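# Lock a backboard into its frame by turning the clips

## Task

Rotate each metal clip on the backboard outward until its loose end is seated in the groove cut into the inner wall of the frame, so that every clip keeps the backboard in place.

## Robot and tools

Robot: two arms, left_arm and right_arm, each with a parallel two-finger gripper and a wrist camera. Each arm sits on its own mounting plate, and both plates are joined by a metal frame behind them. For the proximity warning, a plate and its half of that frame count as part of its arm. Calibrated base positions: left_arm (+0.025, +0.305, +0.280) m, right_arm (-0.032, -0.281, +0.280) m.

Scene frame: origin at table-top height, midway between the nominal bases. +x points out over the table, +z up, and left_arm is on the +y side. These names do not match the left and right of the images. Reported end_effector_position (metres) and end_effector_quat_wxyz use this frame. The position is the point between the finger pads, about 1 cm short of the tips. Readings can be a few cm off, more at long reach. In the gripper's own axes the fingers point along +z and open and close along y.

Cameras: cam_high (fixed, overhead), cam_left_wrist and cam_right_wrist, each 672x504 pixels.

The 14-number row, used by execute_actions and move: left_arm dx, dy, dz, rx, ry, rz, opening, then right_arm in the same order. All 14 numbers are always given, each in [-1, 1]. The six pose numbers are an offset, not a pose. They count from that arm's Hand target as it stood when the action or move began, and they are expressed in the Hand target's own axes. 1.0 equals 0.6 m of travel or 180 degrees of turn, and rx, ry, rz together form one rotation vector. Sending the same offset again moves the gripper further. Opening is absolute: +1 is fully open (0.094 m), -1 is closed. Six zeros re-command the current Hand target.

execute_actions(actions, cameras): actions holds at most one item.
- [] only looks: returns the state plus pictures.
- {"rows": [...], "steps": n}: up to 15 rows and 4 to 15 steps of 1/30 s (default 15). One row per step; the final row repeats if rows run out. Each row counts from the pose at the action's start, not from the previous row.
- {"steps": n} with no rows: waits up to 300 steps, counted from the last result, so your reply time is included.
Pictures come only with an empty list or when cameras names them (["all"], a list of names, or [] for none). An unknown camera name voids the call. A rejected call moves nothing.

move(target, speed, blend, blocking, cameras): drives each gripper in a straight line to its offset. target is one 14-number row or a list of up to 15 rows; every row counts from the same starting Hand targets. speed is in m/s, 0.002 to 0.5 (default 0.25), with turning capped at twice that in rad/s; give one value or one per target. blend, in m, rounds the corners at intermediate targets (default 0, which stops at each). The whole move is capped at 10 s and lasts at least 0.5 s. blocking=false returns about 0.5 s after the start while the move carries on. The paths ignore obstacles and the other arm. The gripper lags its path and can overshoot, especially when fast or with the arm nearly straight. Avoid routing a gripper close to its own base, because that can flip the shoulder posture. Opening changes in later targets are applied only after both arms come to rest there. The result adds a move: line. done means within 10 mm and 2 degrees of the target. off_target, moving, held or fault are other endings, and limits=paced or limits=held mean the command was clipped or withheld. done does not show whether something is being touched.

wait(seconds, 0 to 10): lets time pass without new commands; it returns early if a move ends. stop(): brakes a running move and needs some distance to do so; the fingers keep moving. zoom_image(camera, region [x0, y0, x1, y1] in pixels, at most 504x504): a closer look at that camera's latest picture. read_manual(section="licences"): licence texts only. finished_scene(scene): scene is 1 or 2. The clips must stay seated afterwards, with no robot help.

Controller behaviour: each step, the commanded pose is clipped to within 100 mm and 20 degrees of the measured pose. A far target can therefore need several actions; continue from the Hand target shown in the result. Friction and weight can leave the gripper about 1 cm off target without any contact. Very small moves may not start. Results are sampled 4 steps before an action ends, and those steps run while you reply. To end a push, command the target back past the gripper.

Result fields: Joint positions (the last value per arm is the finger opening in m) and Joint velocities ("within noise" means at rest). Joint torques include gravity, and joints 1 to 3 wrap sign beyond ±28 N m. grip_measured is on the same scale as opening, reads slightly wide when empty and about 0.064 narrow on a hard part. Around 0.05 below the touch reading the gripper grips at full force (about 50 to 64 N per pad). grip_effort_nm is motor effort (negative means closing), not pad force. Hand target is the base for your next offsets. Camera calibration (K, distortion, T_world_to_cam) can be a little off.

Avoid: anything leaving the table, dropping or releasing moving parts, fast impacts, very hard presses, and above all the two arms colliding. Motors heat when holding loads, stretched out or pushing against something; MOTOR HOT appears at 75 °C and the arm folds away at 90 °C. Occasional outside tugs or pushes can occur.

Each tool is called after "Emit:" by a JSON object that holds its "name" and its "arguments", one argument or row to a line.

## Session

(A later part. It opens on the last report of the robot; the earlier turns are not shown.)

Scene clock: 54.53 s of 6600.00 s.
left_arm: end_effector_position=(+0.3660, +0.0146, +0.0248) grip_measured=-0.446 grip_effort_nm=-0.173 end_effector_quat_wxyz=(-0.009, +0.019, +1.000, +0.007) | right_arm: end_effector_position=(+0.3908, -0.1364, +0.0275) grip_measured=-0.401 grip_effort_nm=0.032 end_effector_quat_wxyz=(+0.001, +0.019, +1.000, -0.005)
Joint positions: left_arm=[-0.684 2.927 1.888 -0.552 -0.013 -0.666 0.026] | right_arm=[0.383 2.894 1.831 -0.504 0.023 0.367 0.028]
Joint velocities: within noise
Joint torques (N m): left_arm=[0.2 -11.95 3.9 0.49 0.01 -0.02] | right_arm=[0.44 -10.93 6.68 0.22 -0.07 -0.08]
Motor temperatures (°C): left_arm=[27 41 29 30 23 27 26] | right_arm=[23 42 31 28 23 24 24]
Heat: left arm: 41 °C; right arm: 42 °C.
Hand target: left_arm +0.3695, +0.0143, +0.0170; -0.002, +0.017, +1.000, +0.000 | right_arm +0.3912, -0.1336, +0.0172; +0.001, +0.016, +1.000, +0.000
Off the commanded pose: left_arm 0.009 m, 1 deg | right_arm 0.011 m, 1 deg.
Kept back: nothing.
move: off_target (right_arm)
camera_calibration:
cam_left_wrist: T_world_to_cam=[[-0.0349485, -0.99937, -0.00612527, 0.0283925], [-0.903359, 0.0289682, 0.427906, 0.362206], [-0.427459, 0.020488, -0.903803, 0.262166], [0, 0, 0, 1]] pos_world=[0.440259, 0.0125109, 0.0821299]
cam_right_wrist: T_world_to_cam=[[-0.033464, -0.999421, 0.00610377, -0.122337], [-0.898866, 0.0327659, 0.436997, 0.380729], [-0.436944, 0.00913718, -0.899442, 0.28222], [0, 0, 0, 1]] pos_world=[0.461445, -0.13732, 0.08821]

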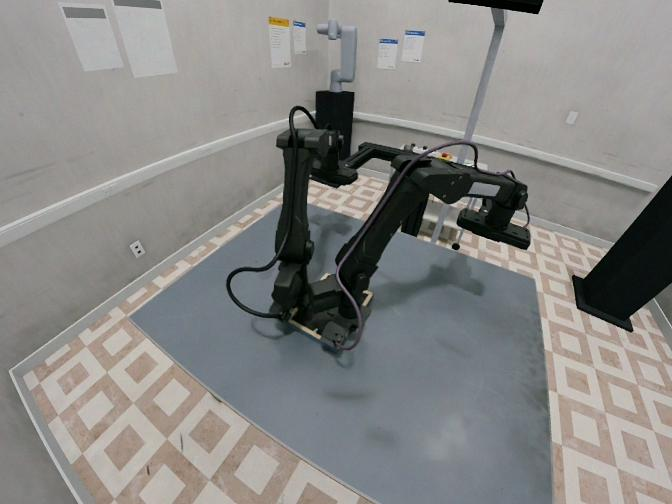

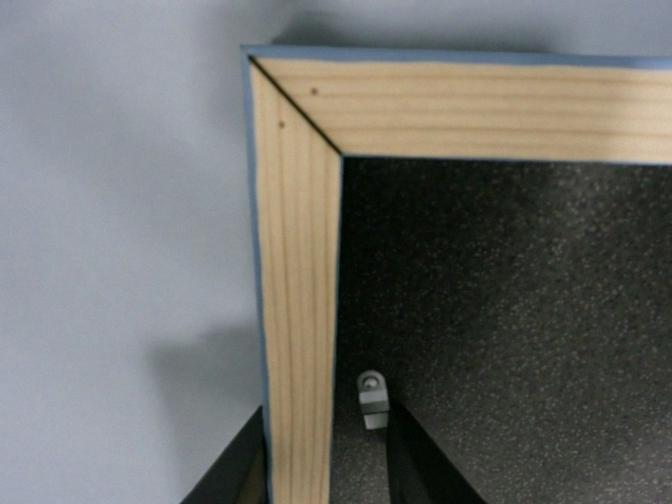

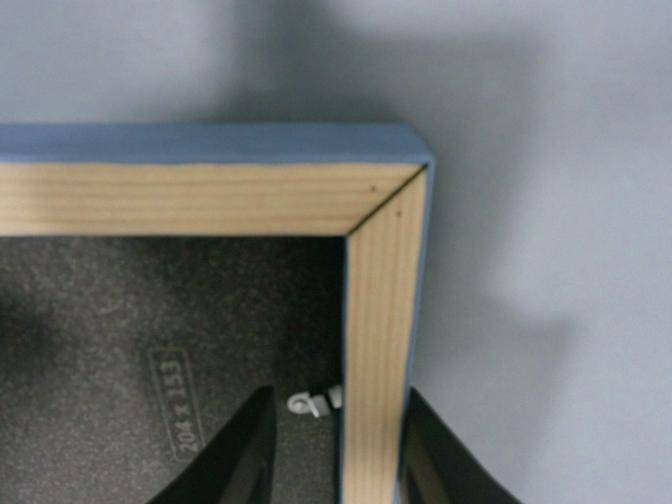

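Emit:
{"name": "move", "arguments": {
  "target": [
    [0,0,0,0,0,0,-0.45,0,-0.004,-0.02,0,0,0,-0.36],
    [0,0,0,0,0,0,-0.45,-0.012,-0.004,-0.02,0,0,0,-0.36],
    [0,0,0,0,0,0,-0.45,-0.012,-0.004,0.002,0,0,0,-0.36]
  ],
  "speed": 0.03
}}

Emit:
{"name": "zoom_image", "arguments": {
  "camera": "cam_right_wrist",
  "region": [220, 330, 472, 504]
}}

Scene clock: 56.53 s of 6600.00 s.
left_arm: end_effector_position=(+0.3660, +0.0146, +0.0248) grip_measured=-0.446 grip_effort_nm=-0.173 end_effector_quat_wxyz=(-0.009, +0.019, +1.000, +0.007) | right_arm: end_effector_position=(+0.4010, -0.1362, +0.0278) grip_measured=-0.361 grip_effort_nm=0.032 end_effector_quat_wxyz=(+0.006, +0.018, +1.000, -0.003)
Joint positions: left_arm=[-0.684 2.927 1.888 -0.552 -0.013 -0.666 0.026] | right_arm=[0.376 2.914 1.882 -0.524 0.023 0.358 0.03]
Joint velocities: within noise
Joint torques (N m): left_arm=[0.2 -11.97 3.9 0.49 0.01 -0.03] | right_arm=[-0.09 -11.12 6.28 0.19 -0.02 -0.03]
Motor temperatures (°C): left_arm=[27 41 29 30 23 27 26] | right_arm=[23 42 31 28 23 24 24]
Heat: left arm: 41 °C; right arm: 42 °C.
Hand target: left_arm +0.3695, +0.0143, +0.0170; -0.002, +0.017, +1.000, +0.000 | right_arm +0.3982, -0.1363, +0.0160; +0.000, +0.016, +1.000, +0.000
Off the commanded pose: left_arm 0.009 m, 1 deg | right_arm 0.012 m, 1 deg.
Kept back: nothing.
move: off_target (right_arm)
camera_calibration:
cam_left_wrist: T_world_to_cam=[[-0.0349485, -0.99937, -0.00612527, 0.0283925], [-0.903359, 0.0289682, 0.427906, 0.362206], [-0.427459, 0.020488, -0.903803, 0.262166], [0, 0, 0, 1]] pos_world=[0.440259, 0.0125109, 0.0821299]
cam_right_wrist: T_world_to_cam=[[-0.0309866, -0.999517, 0.00222621, -0.122721], [-0.903564, 0.028964, 0.427472, 0.391425], [-0.427331, 0.0112344, -0.904026, 0.283524], [0, 0, 0, 1]] pos_world=[0.471034, -0.137184, 0.0892629]

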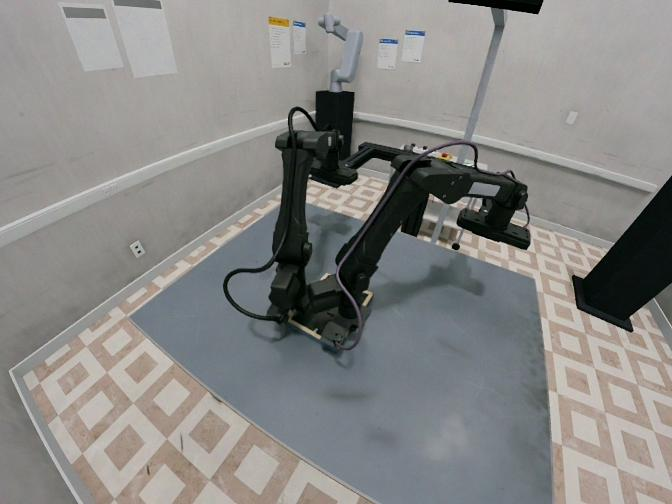

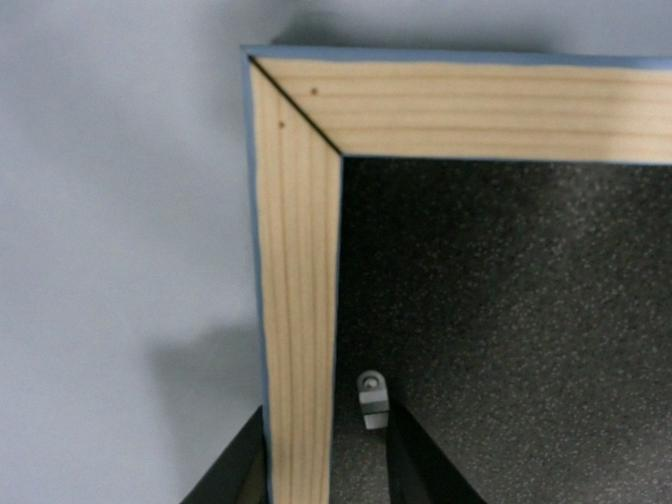

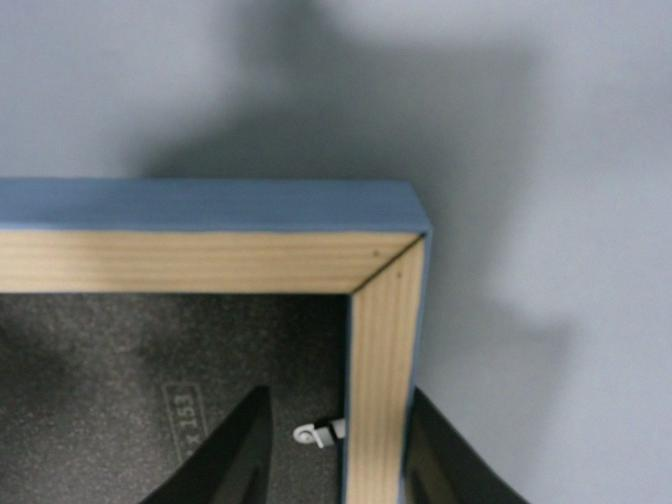

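Scaled by 2.000 from the camera's 672x504 image, which has a finer 960x720 frame.

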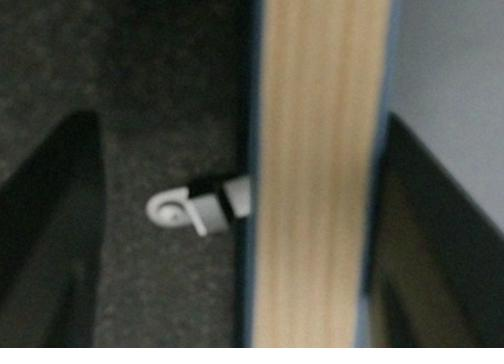

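Emit:
{"name": "move", "arguments": {
  "target": [
    [0,0,0,0,0,0,-0.45,0,-0.002,-0.015,0,0,0,-0.4],
    [0,0,0,0,0,0,-0.45,0.012,-0.002,-0.015,0,0,0,-0.4],
    [0,0,0,0,0,0,-0.45,0.010,-0.002,0.008,0,0,0,-0.4]
  ],
  "speed": 0.03,
  "cameras": ["cam_right_wrist"]
}}

Emit:
{"name": "zoom_image", "arguments": {
  "camera": "cam_right_wrist",
  "region": [220, 330, 472, 504]
}}

Scene clock: 58.40 s of 6600.00 s.
left_arm: end_effector_position=(+0.3660, +0.0146, +0.0248) grip_measured=-0.446 grip_effort_nm=-0.173 end_effector_quat_wxyz=(-0.009, +0.019, +1.000, +0.007) | right_arm: end_effector_position=(+0.3924, -0.1395, +0.0224) grip_measured=-0.398 grip_effort_nm=-0.110 end_effector_quat_wxyz=(+0.000, +0.017, +1.000, -0.006)
Joint positions: left_arm=[-0.684 2.927 1.888 -0.552 -0.013 -0.666 0.026] | right_arm=[0.375 2.914 1.851 -0.508 0.023 0.356 0.028]
Joint velocities: within noise
Joint torques (N m): left_arm=[0.18 -11.97 3.9 0.49 0.01 -0.02] | right_arm=[0.25 -11.15 6.08 0.31 -0.06 -0.02]
Motor temperatures (°C): left_arm=[27 41 29 30 23 27 26] | right_arm=[23 42 31 28 23 24 24]
Heat: left arm: 41 °C; right arm: 42 °C.
Hand target: left_arm +0.3695, +0.0143, +0.0170; -0.002, +0.017, +1.000, +0.000 | right_arm +0.3922, -0.1372, +0.0111; +0.001, +0.016, +1.000, +0.000
Off the commanded pose: left_arm 0.009 m, 1 deg | right_arm 0.011 m, 1 deg.
Kept back: nothing.
move: off_target (right_arm)
camera_calibration:
cam_right_wrist: T_world_to_cam=[[-0.0299718, -0.999522, 0.00760901, -0.126756], [-0.897675, 0.0302644, 0.439618, 0.383579], [-0.439638, 0.00634572, -0.898152, 0.279011], [0, 0, 0, 1]] pos_world=[0.463194, -0.140074, 0.0829306]
Images, in order (width x height): cam_right_wrist 672x504.

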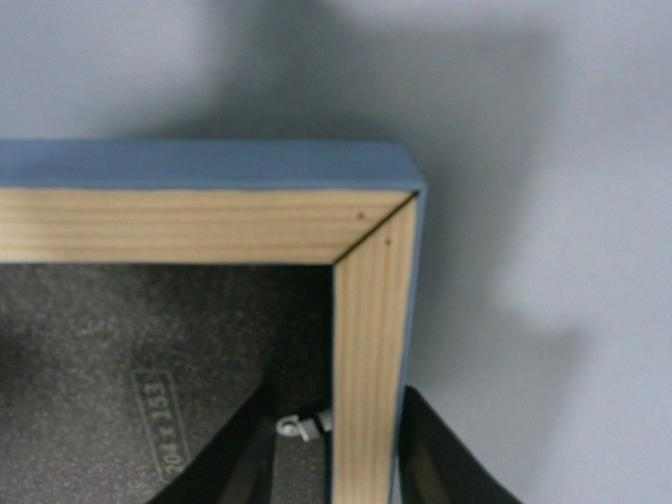

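Scaled by 2.000 from the camera's 672x504 image, which has a finer 960x720 frame.

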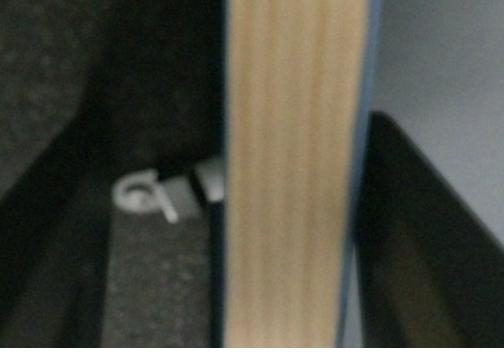

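Emit:
{"name": "move", "arguments": {
  "target": [
    [0.006,0,-0.006,0,0,0,-0.45,0,-0.0038,0,0,0,0,-0.5],
    [0,0,-0.006,0,0,0,-0.45,0,-0.0076,0,0,0,0,-0.6],
    [-0.006,0,-0.006,0,0,0,-0.45,0,-0.0107,0,0,0,0,-0.68],
    [-0.006,0,0,0,0,0,-0.45,0,-0.0107,0,0,0,0,-0.68]
  ],
  "speed": 0.03
}}

Emit:
{"name": "zoom_image", "arguments": {
  "camera": "cam_left_wrist",
  "region": [190, 330, 442, 504]
}}

Emit:
{"name": "zoom_image", "arguments": {
  "camera": "cam_right_wrist",
  "region": [220, 330, 472, 504]
}}

Scene clock: 62.80 s of 6600.00 s.
left_arm: end_effector_position=(+0.3664, +0.0147, +0.0250) grip_measured=-0.447 grip_effort_nm=-0.129 end_effector_quat_wxyz=(-0.010, +0.019, +1.000, +0.004) | right_arm: end_effector_position=(+0.3956, -0.1432, +0.0225) grip_measured=-0.681 grip_effort_nm=-0.002 end_effector_quat_wxyz=(+0.002, +0.018, +1.000, -0.003)
Joint positions: left_arm=[-0.681 2.926 1.887 -0.551 -0.007 -0.663 0.026] | right_arm=[0.364 2.914 1.853 -0.502 0.02 0.346 0.015]
Joint velocities: within noise
Joint torques (N m): left_arm=[0.29 -11.22 5.52 0.38 -0.06 -0.01] | right_arm=[-0.09 -11.6 4.59 0.38 -0.01 -0.07]
Motor temperatures (°C): left_arm=[27 41 28 30 23 27 26] | right_arm=[23 43 31 28 23 24 24]
Heat: left arm: 41 °C; right arm: 43 °C.
Hand target: left_arm +0.3732, +0.0139, +0.0171; -0.001, +0.018, +1.000, +0.000 | right_arm +0.3921, -0.1438, +0.0112; +0.001, +0.016, +1.000, +0.000
Off the commanded pose: left_arm 0.010 m, 1 deg | right_arm 0.012 m, 0 deg.
Kept back: nothing.
move: off_target (right_arm); target 2's new opening was sent with right_arm's hand 0.011 m and 1 deg from that target; target 3's new opening was sent with right_arm's hand 0.012 m and 0 deg from that target
camera_calibration:
cam_left_wrist: T_world_to_cam=[[-0.0348043, -0.999394, -0.000291765, 0.0283552], [-0.901909, 0.0312835, 0.430792, 0.361875], [-0.430522, 0.0152565, -0.902451, 0.263668], [0, 0, 0, 1]] pos_world=[0.44088, 0.0129946, 0.0820624]
cam_right_wrist: T_world_to_cam=[[-0.0308507, -0.999522, 0.00217305, -0.129914], [-0.899942, 0.028723, 0.435062, 0.387293], [-0.434916, 0.0114663, -0.900398, 0.279468], [0, 0, 0, 1]] pos_world=[0.466078, -0.144181, 0.083418]

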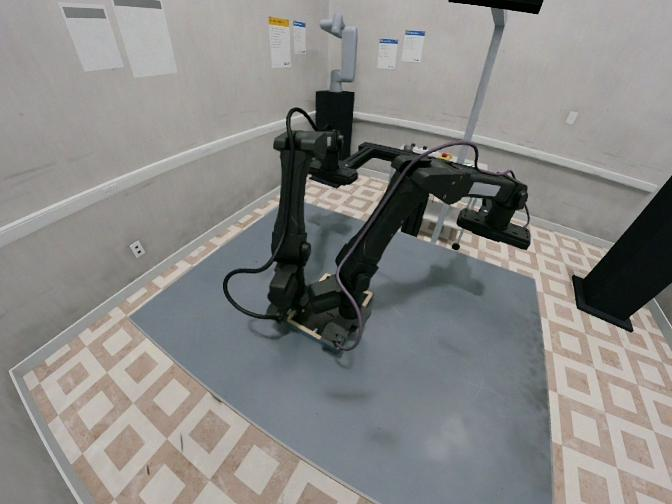

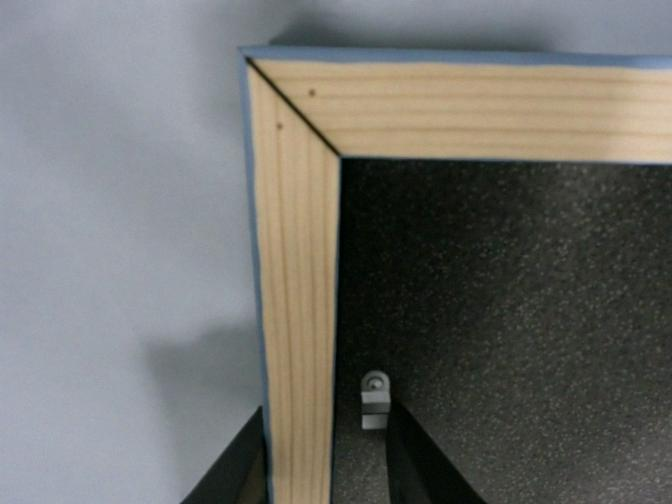

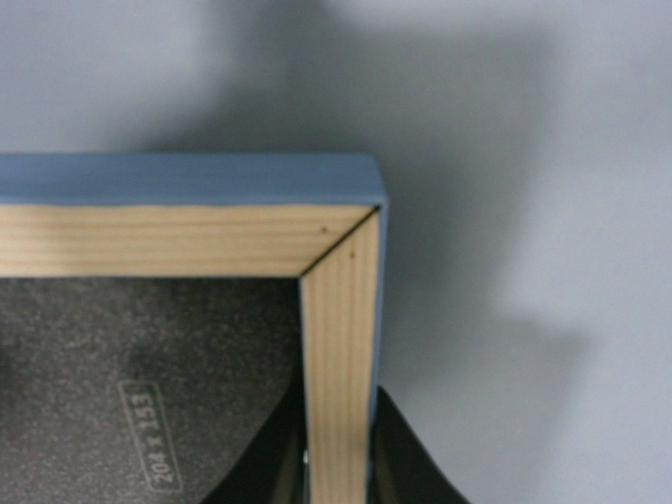

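Scaled by 2.000 from the camera's 672x504 image, which has a finer 960x720 frame.

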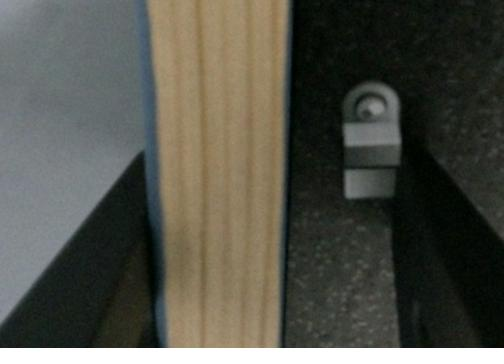

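Scaled by 2.000 from the camera's 672x504 image, which has a finer 960x720 frame.

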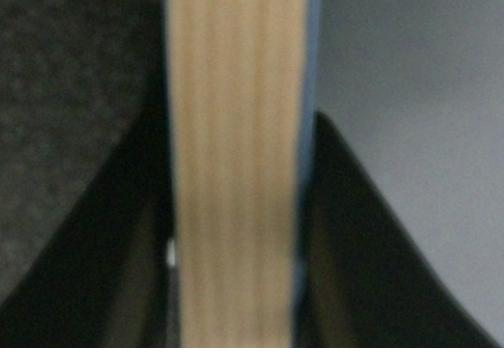

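Emit:
{"name": "move", "arguments": {
  "target": [
    [0.004,0,-0.015,0,0,0,-0.45,0,0,0,0,0,0,-0.68],
    [0.004,0,0.003,0,0,0,-0.45,0,0,0,0,0,0,-0.68]
  ],
  "speed": 0.03,
  "cameras": ["cam_left_wrist"]
}}

Emit:
{"name": "zoom_image", "arguments": {
  "camera": "cam_left_wrist",
  "region": [190, 330, 442, 504]
}}

Scene clock: 63.93 s of 6600.00 s.
left_arm: end_effector_position=(+0.3664, +0.0148, +0.0250) grip_measured=-0.447 grip_effort_nm=-0.125 end_effector_quat_wxyz=(-0.010, +0.019, +1.000, +0.004) | right_arm: end_effector_position=(+0.3956, -0.1432, +0.0225) grip_measured=-0.681 grip_effort_nm=-0.012 end_effector_quat_wxyz=(+0.002, +0.018, +1.000, -0.003)
Joint positions: left_arm=[-0.681 2.926 1.887 -0.552 -0.007 -0.663 0.026] | right_arm=[0.364 2.914 1.853 -0.502 0.02 0.346 0.015]
Joint velocities: within noise
Joint torques (N m): left_arm=[0.03 -11.23 4.71 0.47 -0.06 -0.04] | right_arm=[0.06 -11.56 4.48 0.32 -0.06 -0.07]
Motor temperatures (°C): left_arm=[27 41 28 30 23 27 26] | right_arm=[23 43 31 28 23 24 24]
Heat: left arm: 41 °C; right arm: 43 °C.
Hand target: left_arm +0.3707, +0.0141, +0.0153; -0.002, +0.018, +1.000, +0.000 | right_arm +0.3921, -0.1438, +0.0112; +0.001, +0.016, +1.000, +0.000
Off the commanded pose: left_arm 0.011 m, 1 deg | right_arm 0.012 m, 0 deg.
Kept back: nothing.
move: off_target (left_arm, right_arm)
camera_calibration:
cam_left_wrist: T_world_to_cam=[[-0.0348096, -0.999394, -0.000527379, 0.0284216], [-0.901783, 0.0311823, 0.431063, 0.361756], [-0.430785, 0.0154807, -0.902322, 0.263727], [0, 0, 0, 1]] pos_world=[0.440824, 0.0130413, 0.0820424]
Images, in order (width x height): cam_left_wrist 672x504.

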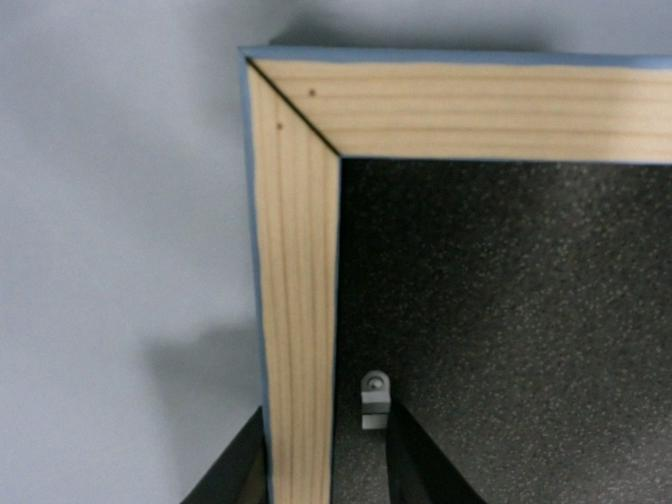

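Scaled by 2.000 from the camera's 672x504 image, which has a finer 960x720 frame.

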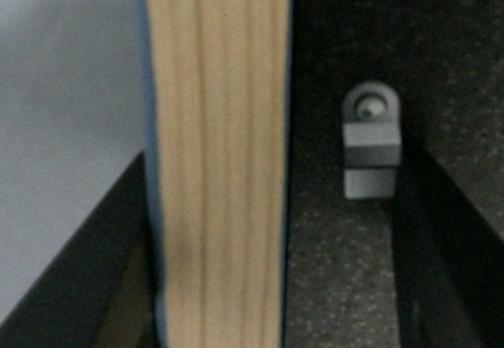

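Emit:
{"name": "move", "arguments": {
  "target": [
    [-0.009,0,-0.016,0,0,0,-0.45,0,0,0,0,0,0,-0.68],
    [-0.009,0,0.001,0,0,0,-0.45,0,0,0,0,0,0,-0.68],
    [-0.009,0.005,0.001,0,0,0,-0.56,0,0,0,0,0,0,-0.68]
  ],
  "speed": 0.03,
  "cameras": ["cam_left_wrist"]
}}

Emit:
{"name": "zoom_image", "arguments": {
  "camera": "cam_left_wrist",
  "region": [190, 330, 442, 504]
}}

Scene clock: 65.73 s of 6600.00 s.
left_arm: end_effector_position=(+0.3676, +0.0171, +0.0248) grip_measured=-0.556 grip_effort_nm=-0.193 end_effector_quat_wxyz=(-0.017, +0.020, +1.000, +0.005) | right_arm: end_effector_position=(+0.3958, -0.1432, +0.0225) grip_measured=-0.681 grip_effort_nm=-0.007 end_effector_quat_wxyz=(+0.003, +0.018, +1.000, -0.003)
Joint positions: left_arm=[-0.672 2.934 1.904 -0.573 0 -0.652 0.021] | right_arm=[0.364 2.914 1.853 -0.501 0.021 0.346 0.015]
Joint velocities: within noise
Joint torques (N m): left_arm=[0.35 -11.19 4.86 0.54 -0.12 -0.02] | right_arm=[-0.06 -11.63 4.55 0.35 -0.03 -0.08]
Motor temperatures (°C): left_arm=[27 41 29 30 23 27 26] | right_arm=[23 43 31 28 23 24 24]
Heat: left arm: 41 °C; right arm: 43 °C.
Hand target: left_arm +0.3761, +0.0170, +0.0145; -0.002, +0.018, +1.000, +0.000 | right_arm +0.3921, -0.1438, +0.0112; +0.001, +0.016, +1.000, +0.000
Off the commanded pose: left_arm 0.013 m, 2 deg | right_arm 0.012 m, 0 deg.
Kept back: nothing.
move: off_target (left_arm, right_arm); target 3's new opening was sent with left_arm's hand 0.013 m and 2 deg from that target
camera_calibration:
cam_left_wrist: T_world_to_cam=[[-0.0370874, -0.99931, -0.00197926, 0.031689], [-0.896106, 0.0323804, 0.442658, 0.360487], [-0.442288, 0.0181907, -0.896688, 0.268105], [0, 0, 0, 1]] pos_world=[0.442789, 0.0151174, 0.0808966]
Images, in order (width x height): cam_left_wrist 672x504.

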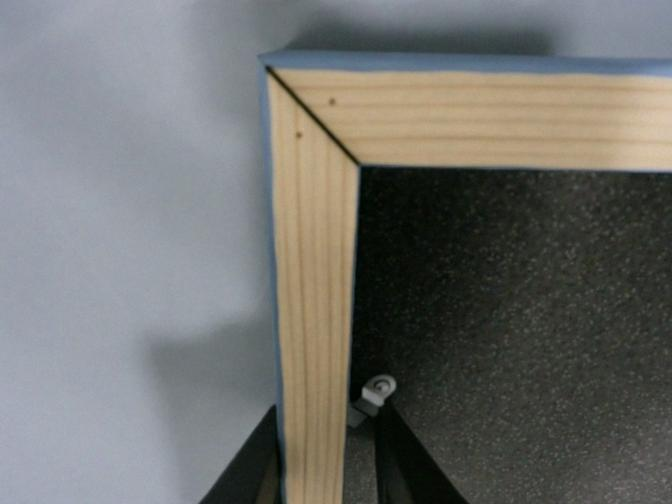

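Scaled by 2.000 from the camera's 672x504 image, which has a finer 960x720 frame.

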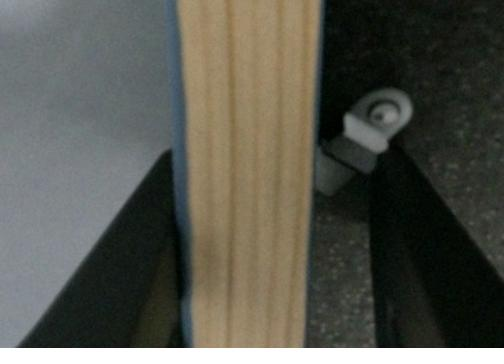

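Emit:
{"name": "move", "arguments": {
  "target": [
    [-0.004,0.0025,-0.006,0,0,0,-0.6,0,0,0,0,0,0,-0.68],
    [-0.004,0.0045,-0.003,0,0,0,-0.64,0,0,0,0,0,0,-0.68],
    [-0.004,0.006,-0.003,0,0,0,-0.68,0,0,0,0,0,0,-0.68]
  ],
  "speed": 0.03,
  "cameras": ["cam_left_wrist"]
}}

Emit:
{"name": "zoom_image", "arguments": {
  "camera": "cam_left_wrist",
  "region": [190, 330, 442, 504]
}}

Scene clock: 69.07 s of 6600.00 s.
left_arm: end_effector_position=(+0.3686, +0.0206, +0.0248) grip_measured=-0.676 grip_effort_nm=-0.173 end_effector_quat_wxyz=(-0.020, +0.020, +1.000, +0.006) | right_arm: end_effector_position=(+0.3958, -0.1432, +0.0225) grip_measured=-0.681 grip_effort_nm=-0.002 end_effector_quat_wxyz=(+0.003, +0.018, +1.000, -0.003)
Joint positions: left_arm=[-0.664 2.934 1.904 -0.578 0.002 -0.643 0.015] | right_arm=[0.364 2.914 1.853 -0.501 0.021 0.346 0.015]
Joint velocities: within noise
Joint torques (N m): left_arm=[0.47 -11.73 4.44 0.58 -0.15 -0.01] | right_arm=[-0.09 -11.67 4.53 0.34 -0.03 -0.07]
Motor temperatures (°C): left_arm=[27 40 29 30 23 27 26] | right_arm=[23 43 31 28 23 24 24]
Heat: left arm: 40 °C; right arm: 43 °C.
Hand target: left_arm +0.3787, +0.0205, +0.0163; -0.002, +0.018, +1.000, +0.000 | right_arm +0.3921, -0.1437, +0.0112; +0.001, +0.016, +1.000, +0.000
Off the commanded pose: left_arm 0.013 m, 2 deg | right_arm 0.012 m, 0 deg.
Kept back: nothing.
move: off_target (left_arm, right_arm); target 2's new opening was sent with left_arm's hand 0.013 m and 2 deg from that target; target 3's new opening was sent with left_arm's hand 0.013 m and 2 deg from that target
camera_calibration:
cam_left_wrist: T_world_to_cam=[[-0.0374768, -0.999292, -0.00337848, 0.0353942], [-0.893396, 0.0319903, 0.448129, 0.36016], [-0.447703, 0.0198128, -0.893963, 0.270393], [0, 0, 0, 1]] pos_world=[0.444148, 0.0184903, 0.0804429]
Images, in order (width x height): cam_left_wrist 672x504.

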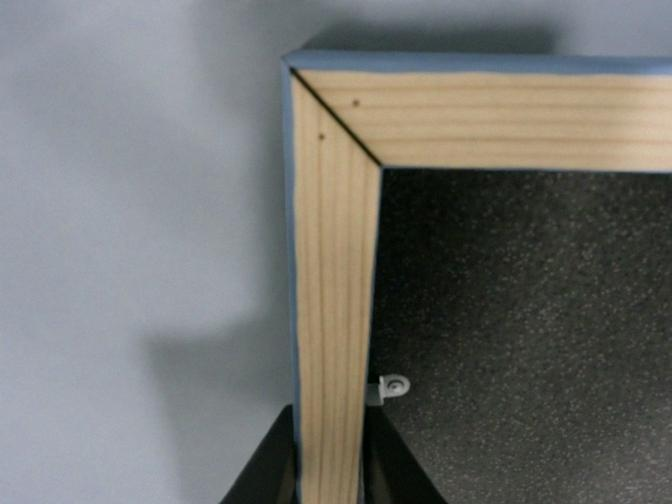

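Scaled by 2.000 from the camera's 672x504 image, which has a finer 960x720 frame.

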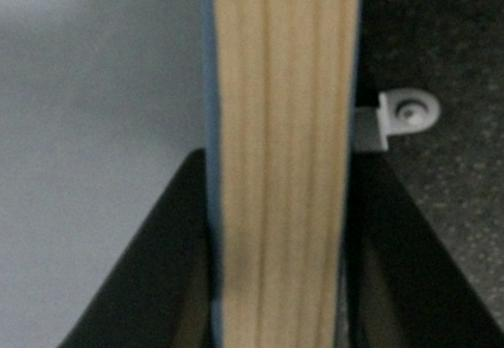

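Emit:
{"name": "move", "arguments": {
  "target": [
    [0,0,0,0,0,0,-0.6,0,0,0,0,0,0,-0.55],
    [0,0,-0.1,0,0,0,-0.5,0,0,-0.1,0,0,0,-0.5]
  ],
  "speed": 0.08
}}

Emit:
{"name": "zoom_image", "arguments": {
  "camera": "cam_left_wrist",
  "region": [250, 300, 502, 474]
}}

Emit:
{"name": "zoom_image", "arguments": {
  "camera": "cam_right_wrist",
  "region": [190, 300, 442, 474]
}}

Scene clock: 71.93 s of 6600.00 s.
left_arm: end_effector_position=(+0.3749, +0.0182, +0.0654) grip_measured=-0.503 grip_effort_nm=0.168 end_effector_quat_wxyz=(-0.007, +0.019, +1.000, -0.002) | right_arm: end_effector_position=(+0.3939, -0.1443, +0.0636) grip_measured=-0.502 grip_effort_nm=0.042 end_effector_quat_wxyz=(+0.004, +0.017, +1.000, -0.003)
Joint positions: left_arm=[-0.662 2.806 1.822 -0.594 -0.002 -0.643 0.023] | right_arm=[0.364 2.78 1.76 -0.541 0.02 0.345 0.023]
Joint velocities: within noise
Joint torques (N m): left_arm=[0.2 -16.29 3.19 0.07 -0.11 -0.02] | right_arm=[0.05 -15.58 3.6 -0.04 -0.07 -0.02]
Motor temperatures (°C): left_arm=[27 41 28 30 23 27 26] | right_arm=[23 44 31 28 23 24 24]
Heat: left arm: 41 °C; right arm: 44 °C.
Hand target: left_arm +0.3791, +0.0204, +0.0765; -0.002, +0.017, +1.000, +0.000 | right_arm +0.3921, -0.1437, +0.0713; +0.001, +0.016, +1.000, +0.000
Off the commanded pose: left_arm 0.012 m, 1 deg | right_arm 0.008 m, 0 deg.
Kept back: nothing.
move: off_target (left_arm); target 2's new opening was sent with left_arm's hand 0.012 m and 1 deg from that target
camera_calibration:
cam_left_wrist: T_world_to_cam=[[-0.0353539, -0.999306, 0.0117126, 0.0315704], [-0.904715, 0.0369818, 0.42441, 0.353358], [-0.424548, 0.00440799, -0.905395, 0.301913], [0, 0, 0, 1]] pos_world=[0.448981, 0.0171498, 0.123012]
cam_right_wrist: T_world_to_cam=[[-0.0305079, -0.999534, 0.0012819, -0.131224], [-0.901055, 0.0280572, 0.432797, 0.368442], [-0.432631, 0.0120487, -0.90149, 0.314964], [0, 0, 0, 1]] pos_world=[0.464247, -0.145296, 0.124645]

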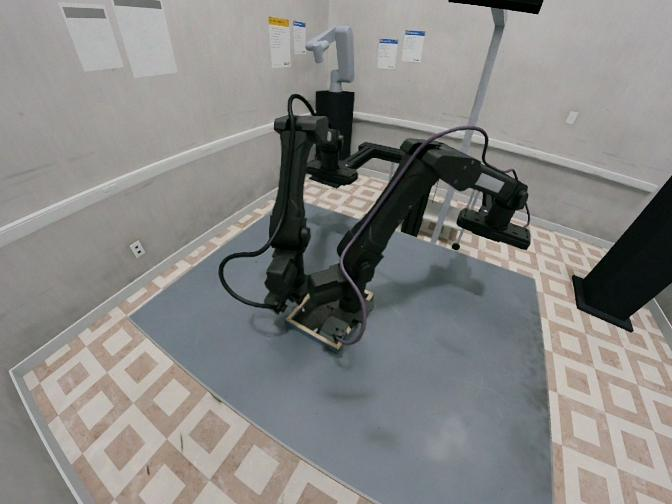

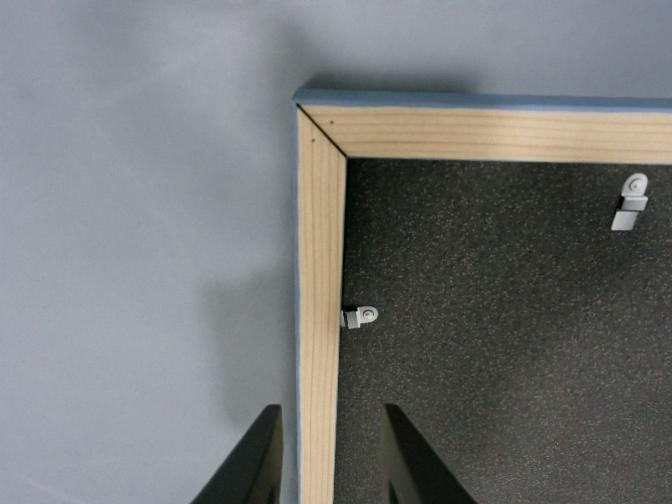

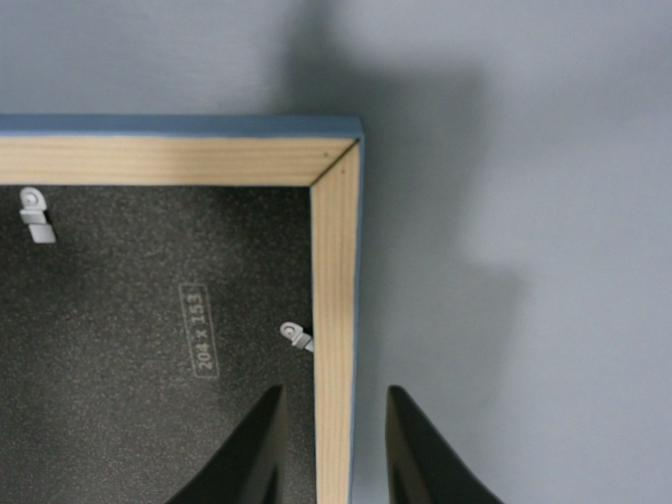

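Scaled by 2.000 from the camera's 672x504 image, which has a finer 960x720 frame.

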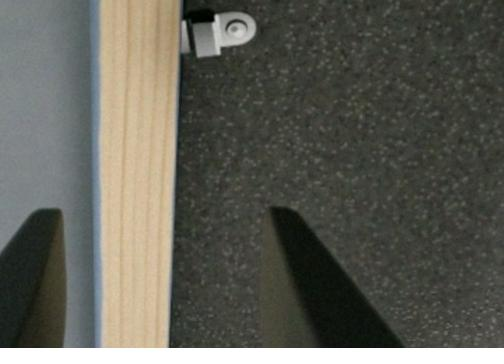

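Scaled by 2.000 from the camera's 672x504 image, which has a finer 960x720 frame.

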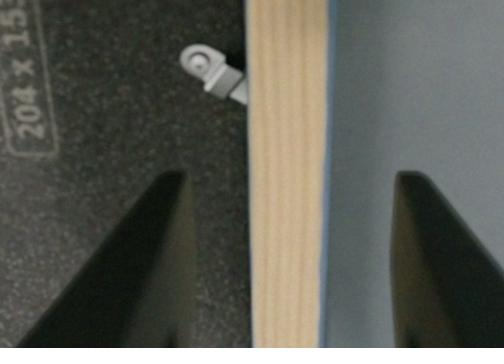

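Emit:
{"name": "move", "arguments": {
  "target": [
    [0.1485,-0.006,0,0,0,0,-0.36,0.028,0.007,0.02,0,0,0,-0.4],
    [0.1485,-0.006,0,0,0,0,-0.36,0.028,0.007,0.085,0,0,0,-0.4]
  ],
  "speed": 0.12
}}

Emit:
{"name": "zoom_image", "arguments": {
  "camera": "cam_right_wrist",
  "region": [220, 310, 472, 484]
}}

Scene clock: 74.87 s of 6600.00 s.
left_arm: end_effector_position=(+0.2819, +0.0261, +0.0659) grip_measured=-0.363 grip_effort_nm=0.164 end_effector_quat_wxyz=(-0.017, +0.022, +1.000, +0.010) | right_arm: end_effector_position=(+0.3767, -0.1422, +0.0292) grip_measured=-0.402 grip_effort_nm=0.046 end_effector_quat_wxyz=(+0.002, +0.016, +1.000, -0.003)
Joint positions: left_arm=[-0.801 2.64 1.407 -0.378 -0.003 -0.778 0.03] | right_arm=[0.379 2.845 1.717 -0.437 0.02 0.357 0.028]
Joint velocities: within noise
Joint torques (N m): left_arm=[-0.18 -14.83 2.35 0.26 -0.1 -0.12] | right_arm=[0.51 -11.03 5.72 0.23 -0.01 0.07]
Motor temperatures (°C): left_arm=[27 42 28 30 23 27 26] | right_arm=[23 44 30 28 23 24 24]
Heat: left arm: 42 °C; right arm: 44 °C.
Hand target: left_arm +0.2898, +0.0200, +0.0766; -0.002, +0.017, +1.000, +0.000 | right_arm +0.3755, -0.1389, +0.0202; +0.001, +0.016, +1.000, +0.000
Off the commanded pose: left_arm 0.015 m, 2 deg | right_arm 0.010 m, 0 deg.
Kept back: nothing.
move: off_target (left_arm)
camera_calibration:
cam_left_wrist: T_world_to_cam=[[-0.0408225, -0.999082, -0.0129743, 0.0392801], [-0.895675, 0.0308361, 0.443638, 0.265093], [-0.442831, 0.0297312, -0.896112, 0.266713], [0, 0, 0, 1]] pos_world=[0.357149, 0.0231399, 0.121909]
cam_right_wrist: T_world_to_cam=[[-0.0270221, -0.999632, 0.00237167, -0.131012], [-0.899677, 0.0253541, 0.435819, 0.366746], [-0.435719, 0.00964302, -0.900031, 0.277327], [0, 0, 0, 1]] pos_world=[0.447249, -0.142937, 0.0900789]

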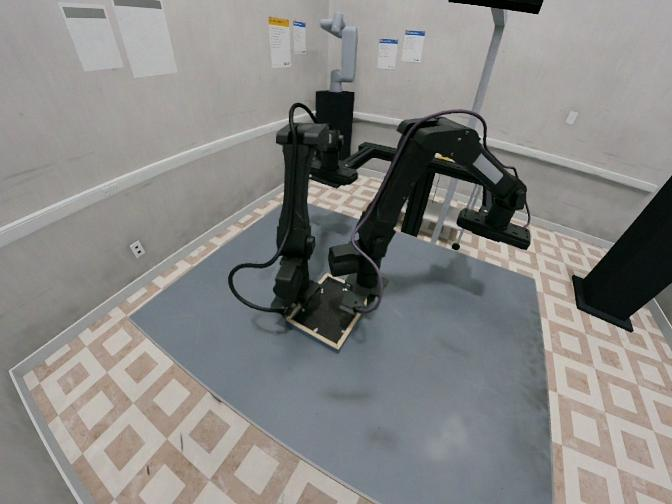

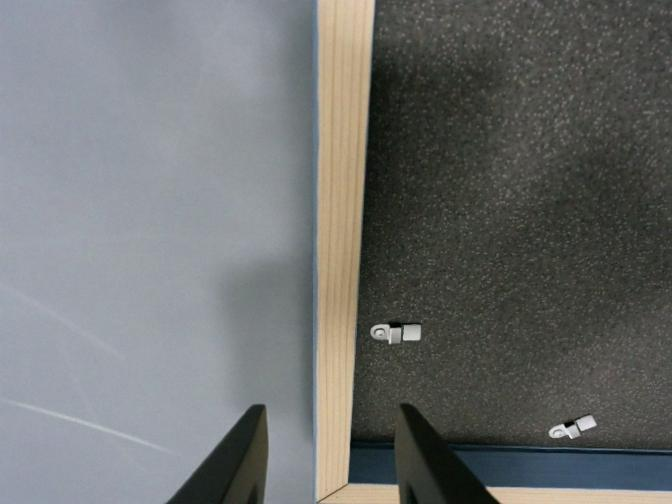

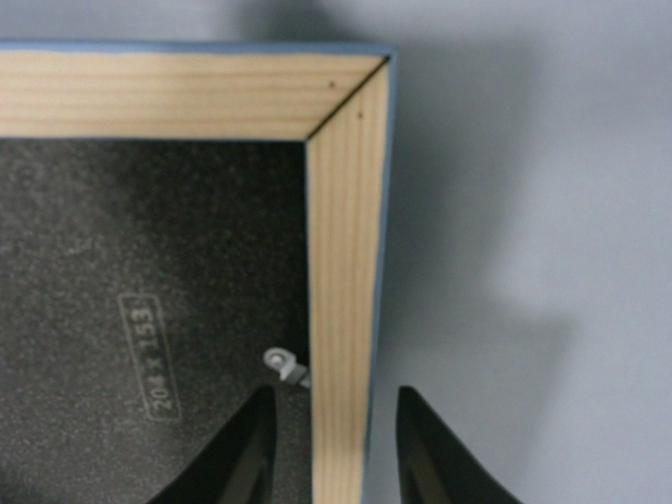

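Scaled by 2.000 from the camera's 672x504 image, which has a finer 960x720 frame.

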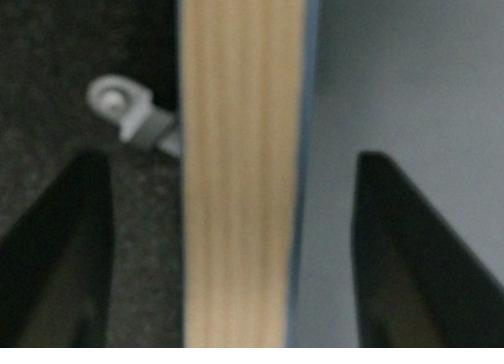

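Emit:
{"name": "move", "arguments": {
  "target": [
    [-0.008,-0.0133,0,0,0,0,-0.36,0,0,0.016,0,0,0,-0.4],
    [-0.008,-0.0133,0.05,0,0,0,-0.36,0,-0.0015,0.016,0,0,0,-0.5],
    [-0.008,-0.0133,0.05,0,0,0,-0.36,0,-0.003,0.016,0,0,0,-0.62],
    [-0.008,-0.0133,0.05,0,0,0,-0.36,0,-0.003,0.016,0,0,0,-0.68]
  ],
  "speed": 0.05
}}

Emit:
{"name": "zoom_image", "arguments": {
  "camera": "cam_right_wrist",
  "region": [220, 310, 472, 484]
}}

Scene clock: 79.83 s of 6600.00 s.
left_arm: end_effector_position=(+0.2905, +0.0166, +0.0500) grip_measured=-0.363 grip_effort_nm=0.164 end_effector_quat_wxyz=(-0.010, +0.019, +1.000, +0.003) | right_arm: end_effector_position=(+0.3808, -0.1399, +0.0230) grip_measured=-0.676 grip_effort_nm=-0.833 end_effector_quat_wxyz=(+0.007, +0.016, +1.000, +0.002)
Joint positions: left_arm=[-0.801 2.706 1.47 -0.353 -0.003 -0.783 0.03] | right_arm=[0.379 2.868 1.738 -0.421 0.015 0.358 0.015]
Joint velocities: left_arm=[within noise] | right_arm=[0.002 -0.002 -0.007 -0.022 0.051 -0.051 -0.004]
Joint torques (N m): left_arm=[-0.57 -10.7 4.4 0.28 -0.09 -0.12] | right_arm=[0.18 -10.71 5.19 0.23 0 -0.02]
Motor temperatures (°C): left_arm=[27 42 28 30 23 27 26] | right_arm=[23 44 31 28 23 24 24]
Heat: left arm: 42 °C; right arm: 44 °C.
Hand target: left_arm +0.2943, +0.0118, +0.0467; -0.002, +0.017, +1.000, +0.000 | right_arm +0.3753, -0.1408, +0.0105; +0.000, +0.016, +1.000, +0.000
Off the commanded pose: left_arm 0.007 m, 1 deg | right_arm 0.014 m, 1 deg.
Kept back: nothing.
move: off_target (right_arm); target 2's new opening was sent with right_arm's hand 0.013 m and 1 deg from that target; target 3's new opening was sent with right_arm's hand 0.013 m and 1 deg from that target; target 4's new opening was sent with right_arm's hand 0.013 m and 1 deg from that target
camera_calibration:
cam_left_wrist: T_world_to_cam=[[-0.0351051, -0.999381, 0.0024961, 0.0275351], [-0.902465, 0.0327736, 0.429515, 0.282695], [-0.429331, 0.0128255, -0.903056, 0.253238], [0, 0, 0, 1]] pos_world=[0.364812, 0.0150052, 0.107197]
cam_right_wrist: T_world_to_cam=[[-0.0278888, -0.999584, -0.00739158, -0.128011], [-0.904523, 0.0220875, 0.425853, 0.374751], [-0.425513, 0.0185624, -0.904762, 0.270957], [0, 0, 0, 1]] pos_world=[0.450696, -0.141265, 0.0846168]

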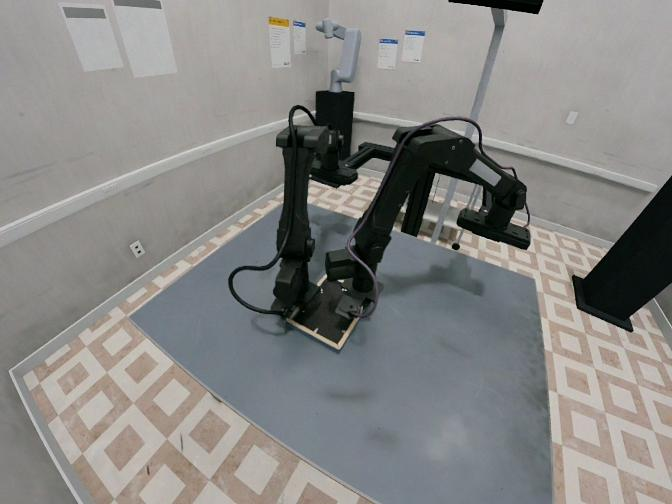

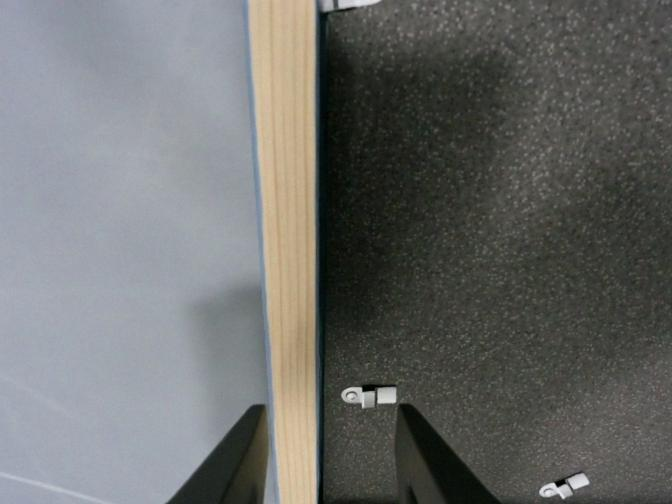

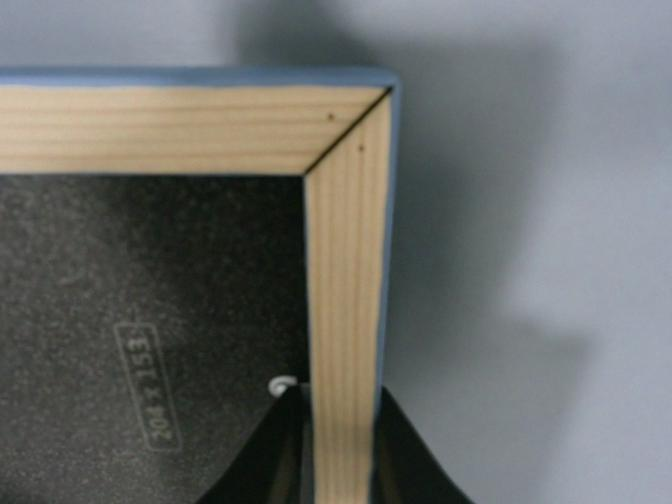

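Scaled by 2.000 from the camera's 672x504 image, which has a finer 960x720 frame.

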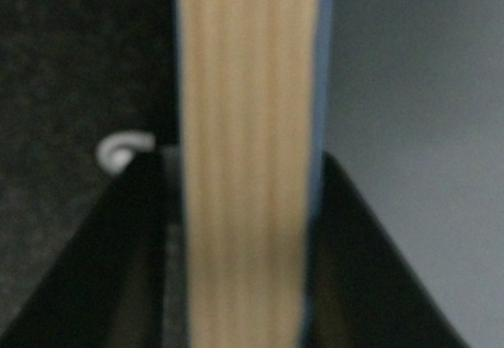

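Emit:
{"name": "move", "arguments": {
  "target": [
    [0,0,0,0,0,0,-0.36,0,0.002,0,0,0,0,-0.55],
    [0,0,0,0,0,0,-0.36,0.006,0.002,-0.045,0,0,0,-0.45]
  ],
  "speed": 0.08,
  "cameras": ["cam_right_wrist"]
}}

Emit:
{"name": "zoom_image", "arguments": {
  "camera": "cam_right_wrist",
  "region": [220, 280, 472, 454]
}}

Scene clock: 82.20 s of 6600.00 s.
left_arm: end_effector_position=(+0.2905, +0.0165, +0.0500) grip_measured=-0.363 grip_effort_nm=0.164 end_effector_quat_wxyz=(-0.009, +0.019, +1.000, +0.002) | right_arm: end_effector_position=(+0.3698, -0.1433, +0.0274) grip_measured=-0.451 grip_effort_nm=0.051 end_effector_quat_wxyz=(-0.004, +0.017, +1.000, -0.001)
Joint positions: left_arm=[-0.801 2.706 1.47 -0.352 -0.003 -0.783 0.03] | right_arm=[0.379 2.839 1.69 -0.424 0.012 0.36 0.026]
Joint velocities: within noise
Joint torques (N m): left_arm=[-0.59 -10.69 4.41 0.29 -0.09 -0.11] | right_arm=[0.66 -15.53 3.32 0 0.03 0.05]
Motor temperatures (°C): left_arm=[27 43 28 30 23 27 26] | right_arm=[23 45 31 28 23 24 24]
Heat: left arm: 43 °C; right arm: 45 °C.
Hand target: left_arm +0.2943, +0.0118, +0.0467; -0.002, +0.017, +1.000, +0.000 | right_arm +0.3717, -0.1395, +0.0375; +0.000, +0.016, +1.000, +0.000
Off the commanded pose: left_arm 0.007 m, 1 deg | right_arm 0.011 m, 0 deg.
Kept back: nothing.
move: off_target (right_arm); target 2's new opening was sent with right_arm's hand 0.011 m and 0 deg from that target
camera_calibration:
cam_right_wrist: T_world_to_cam=[[-0.029979, -0.999549, -0.00173079, -0.131014], [-0.894864, 0.0260677, 0.445577, 0.359458], [-0.445331, 0.0149068, -0.895242, 0.276816], [0, 0, 0, 1]] pos_world=[0.441013, -0.144451, 0.0874248]
Images, in order (width x height): cam_right_wrist 672x504.

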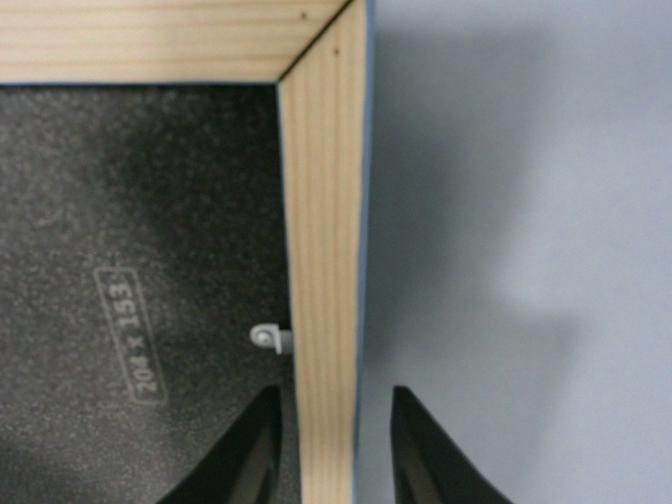

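Scaled by 2.000 from the camera's 672x504 image, which has a finer 960x720 frame.

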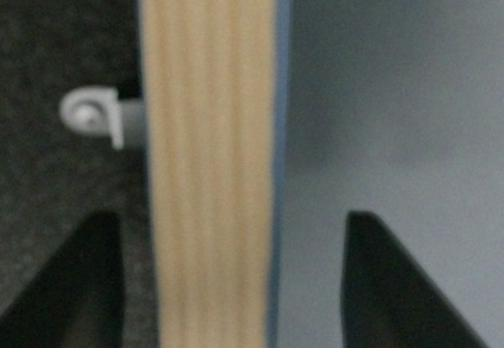

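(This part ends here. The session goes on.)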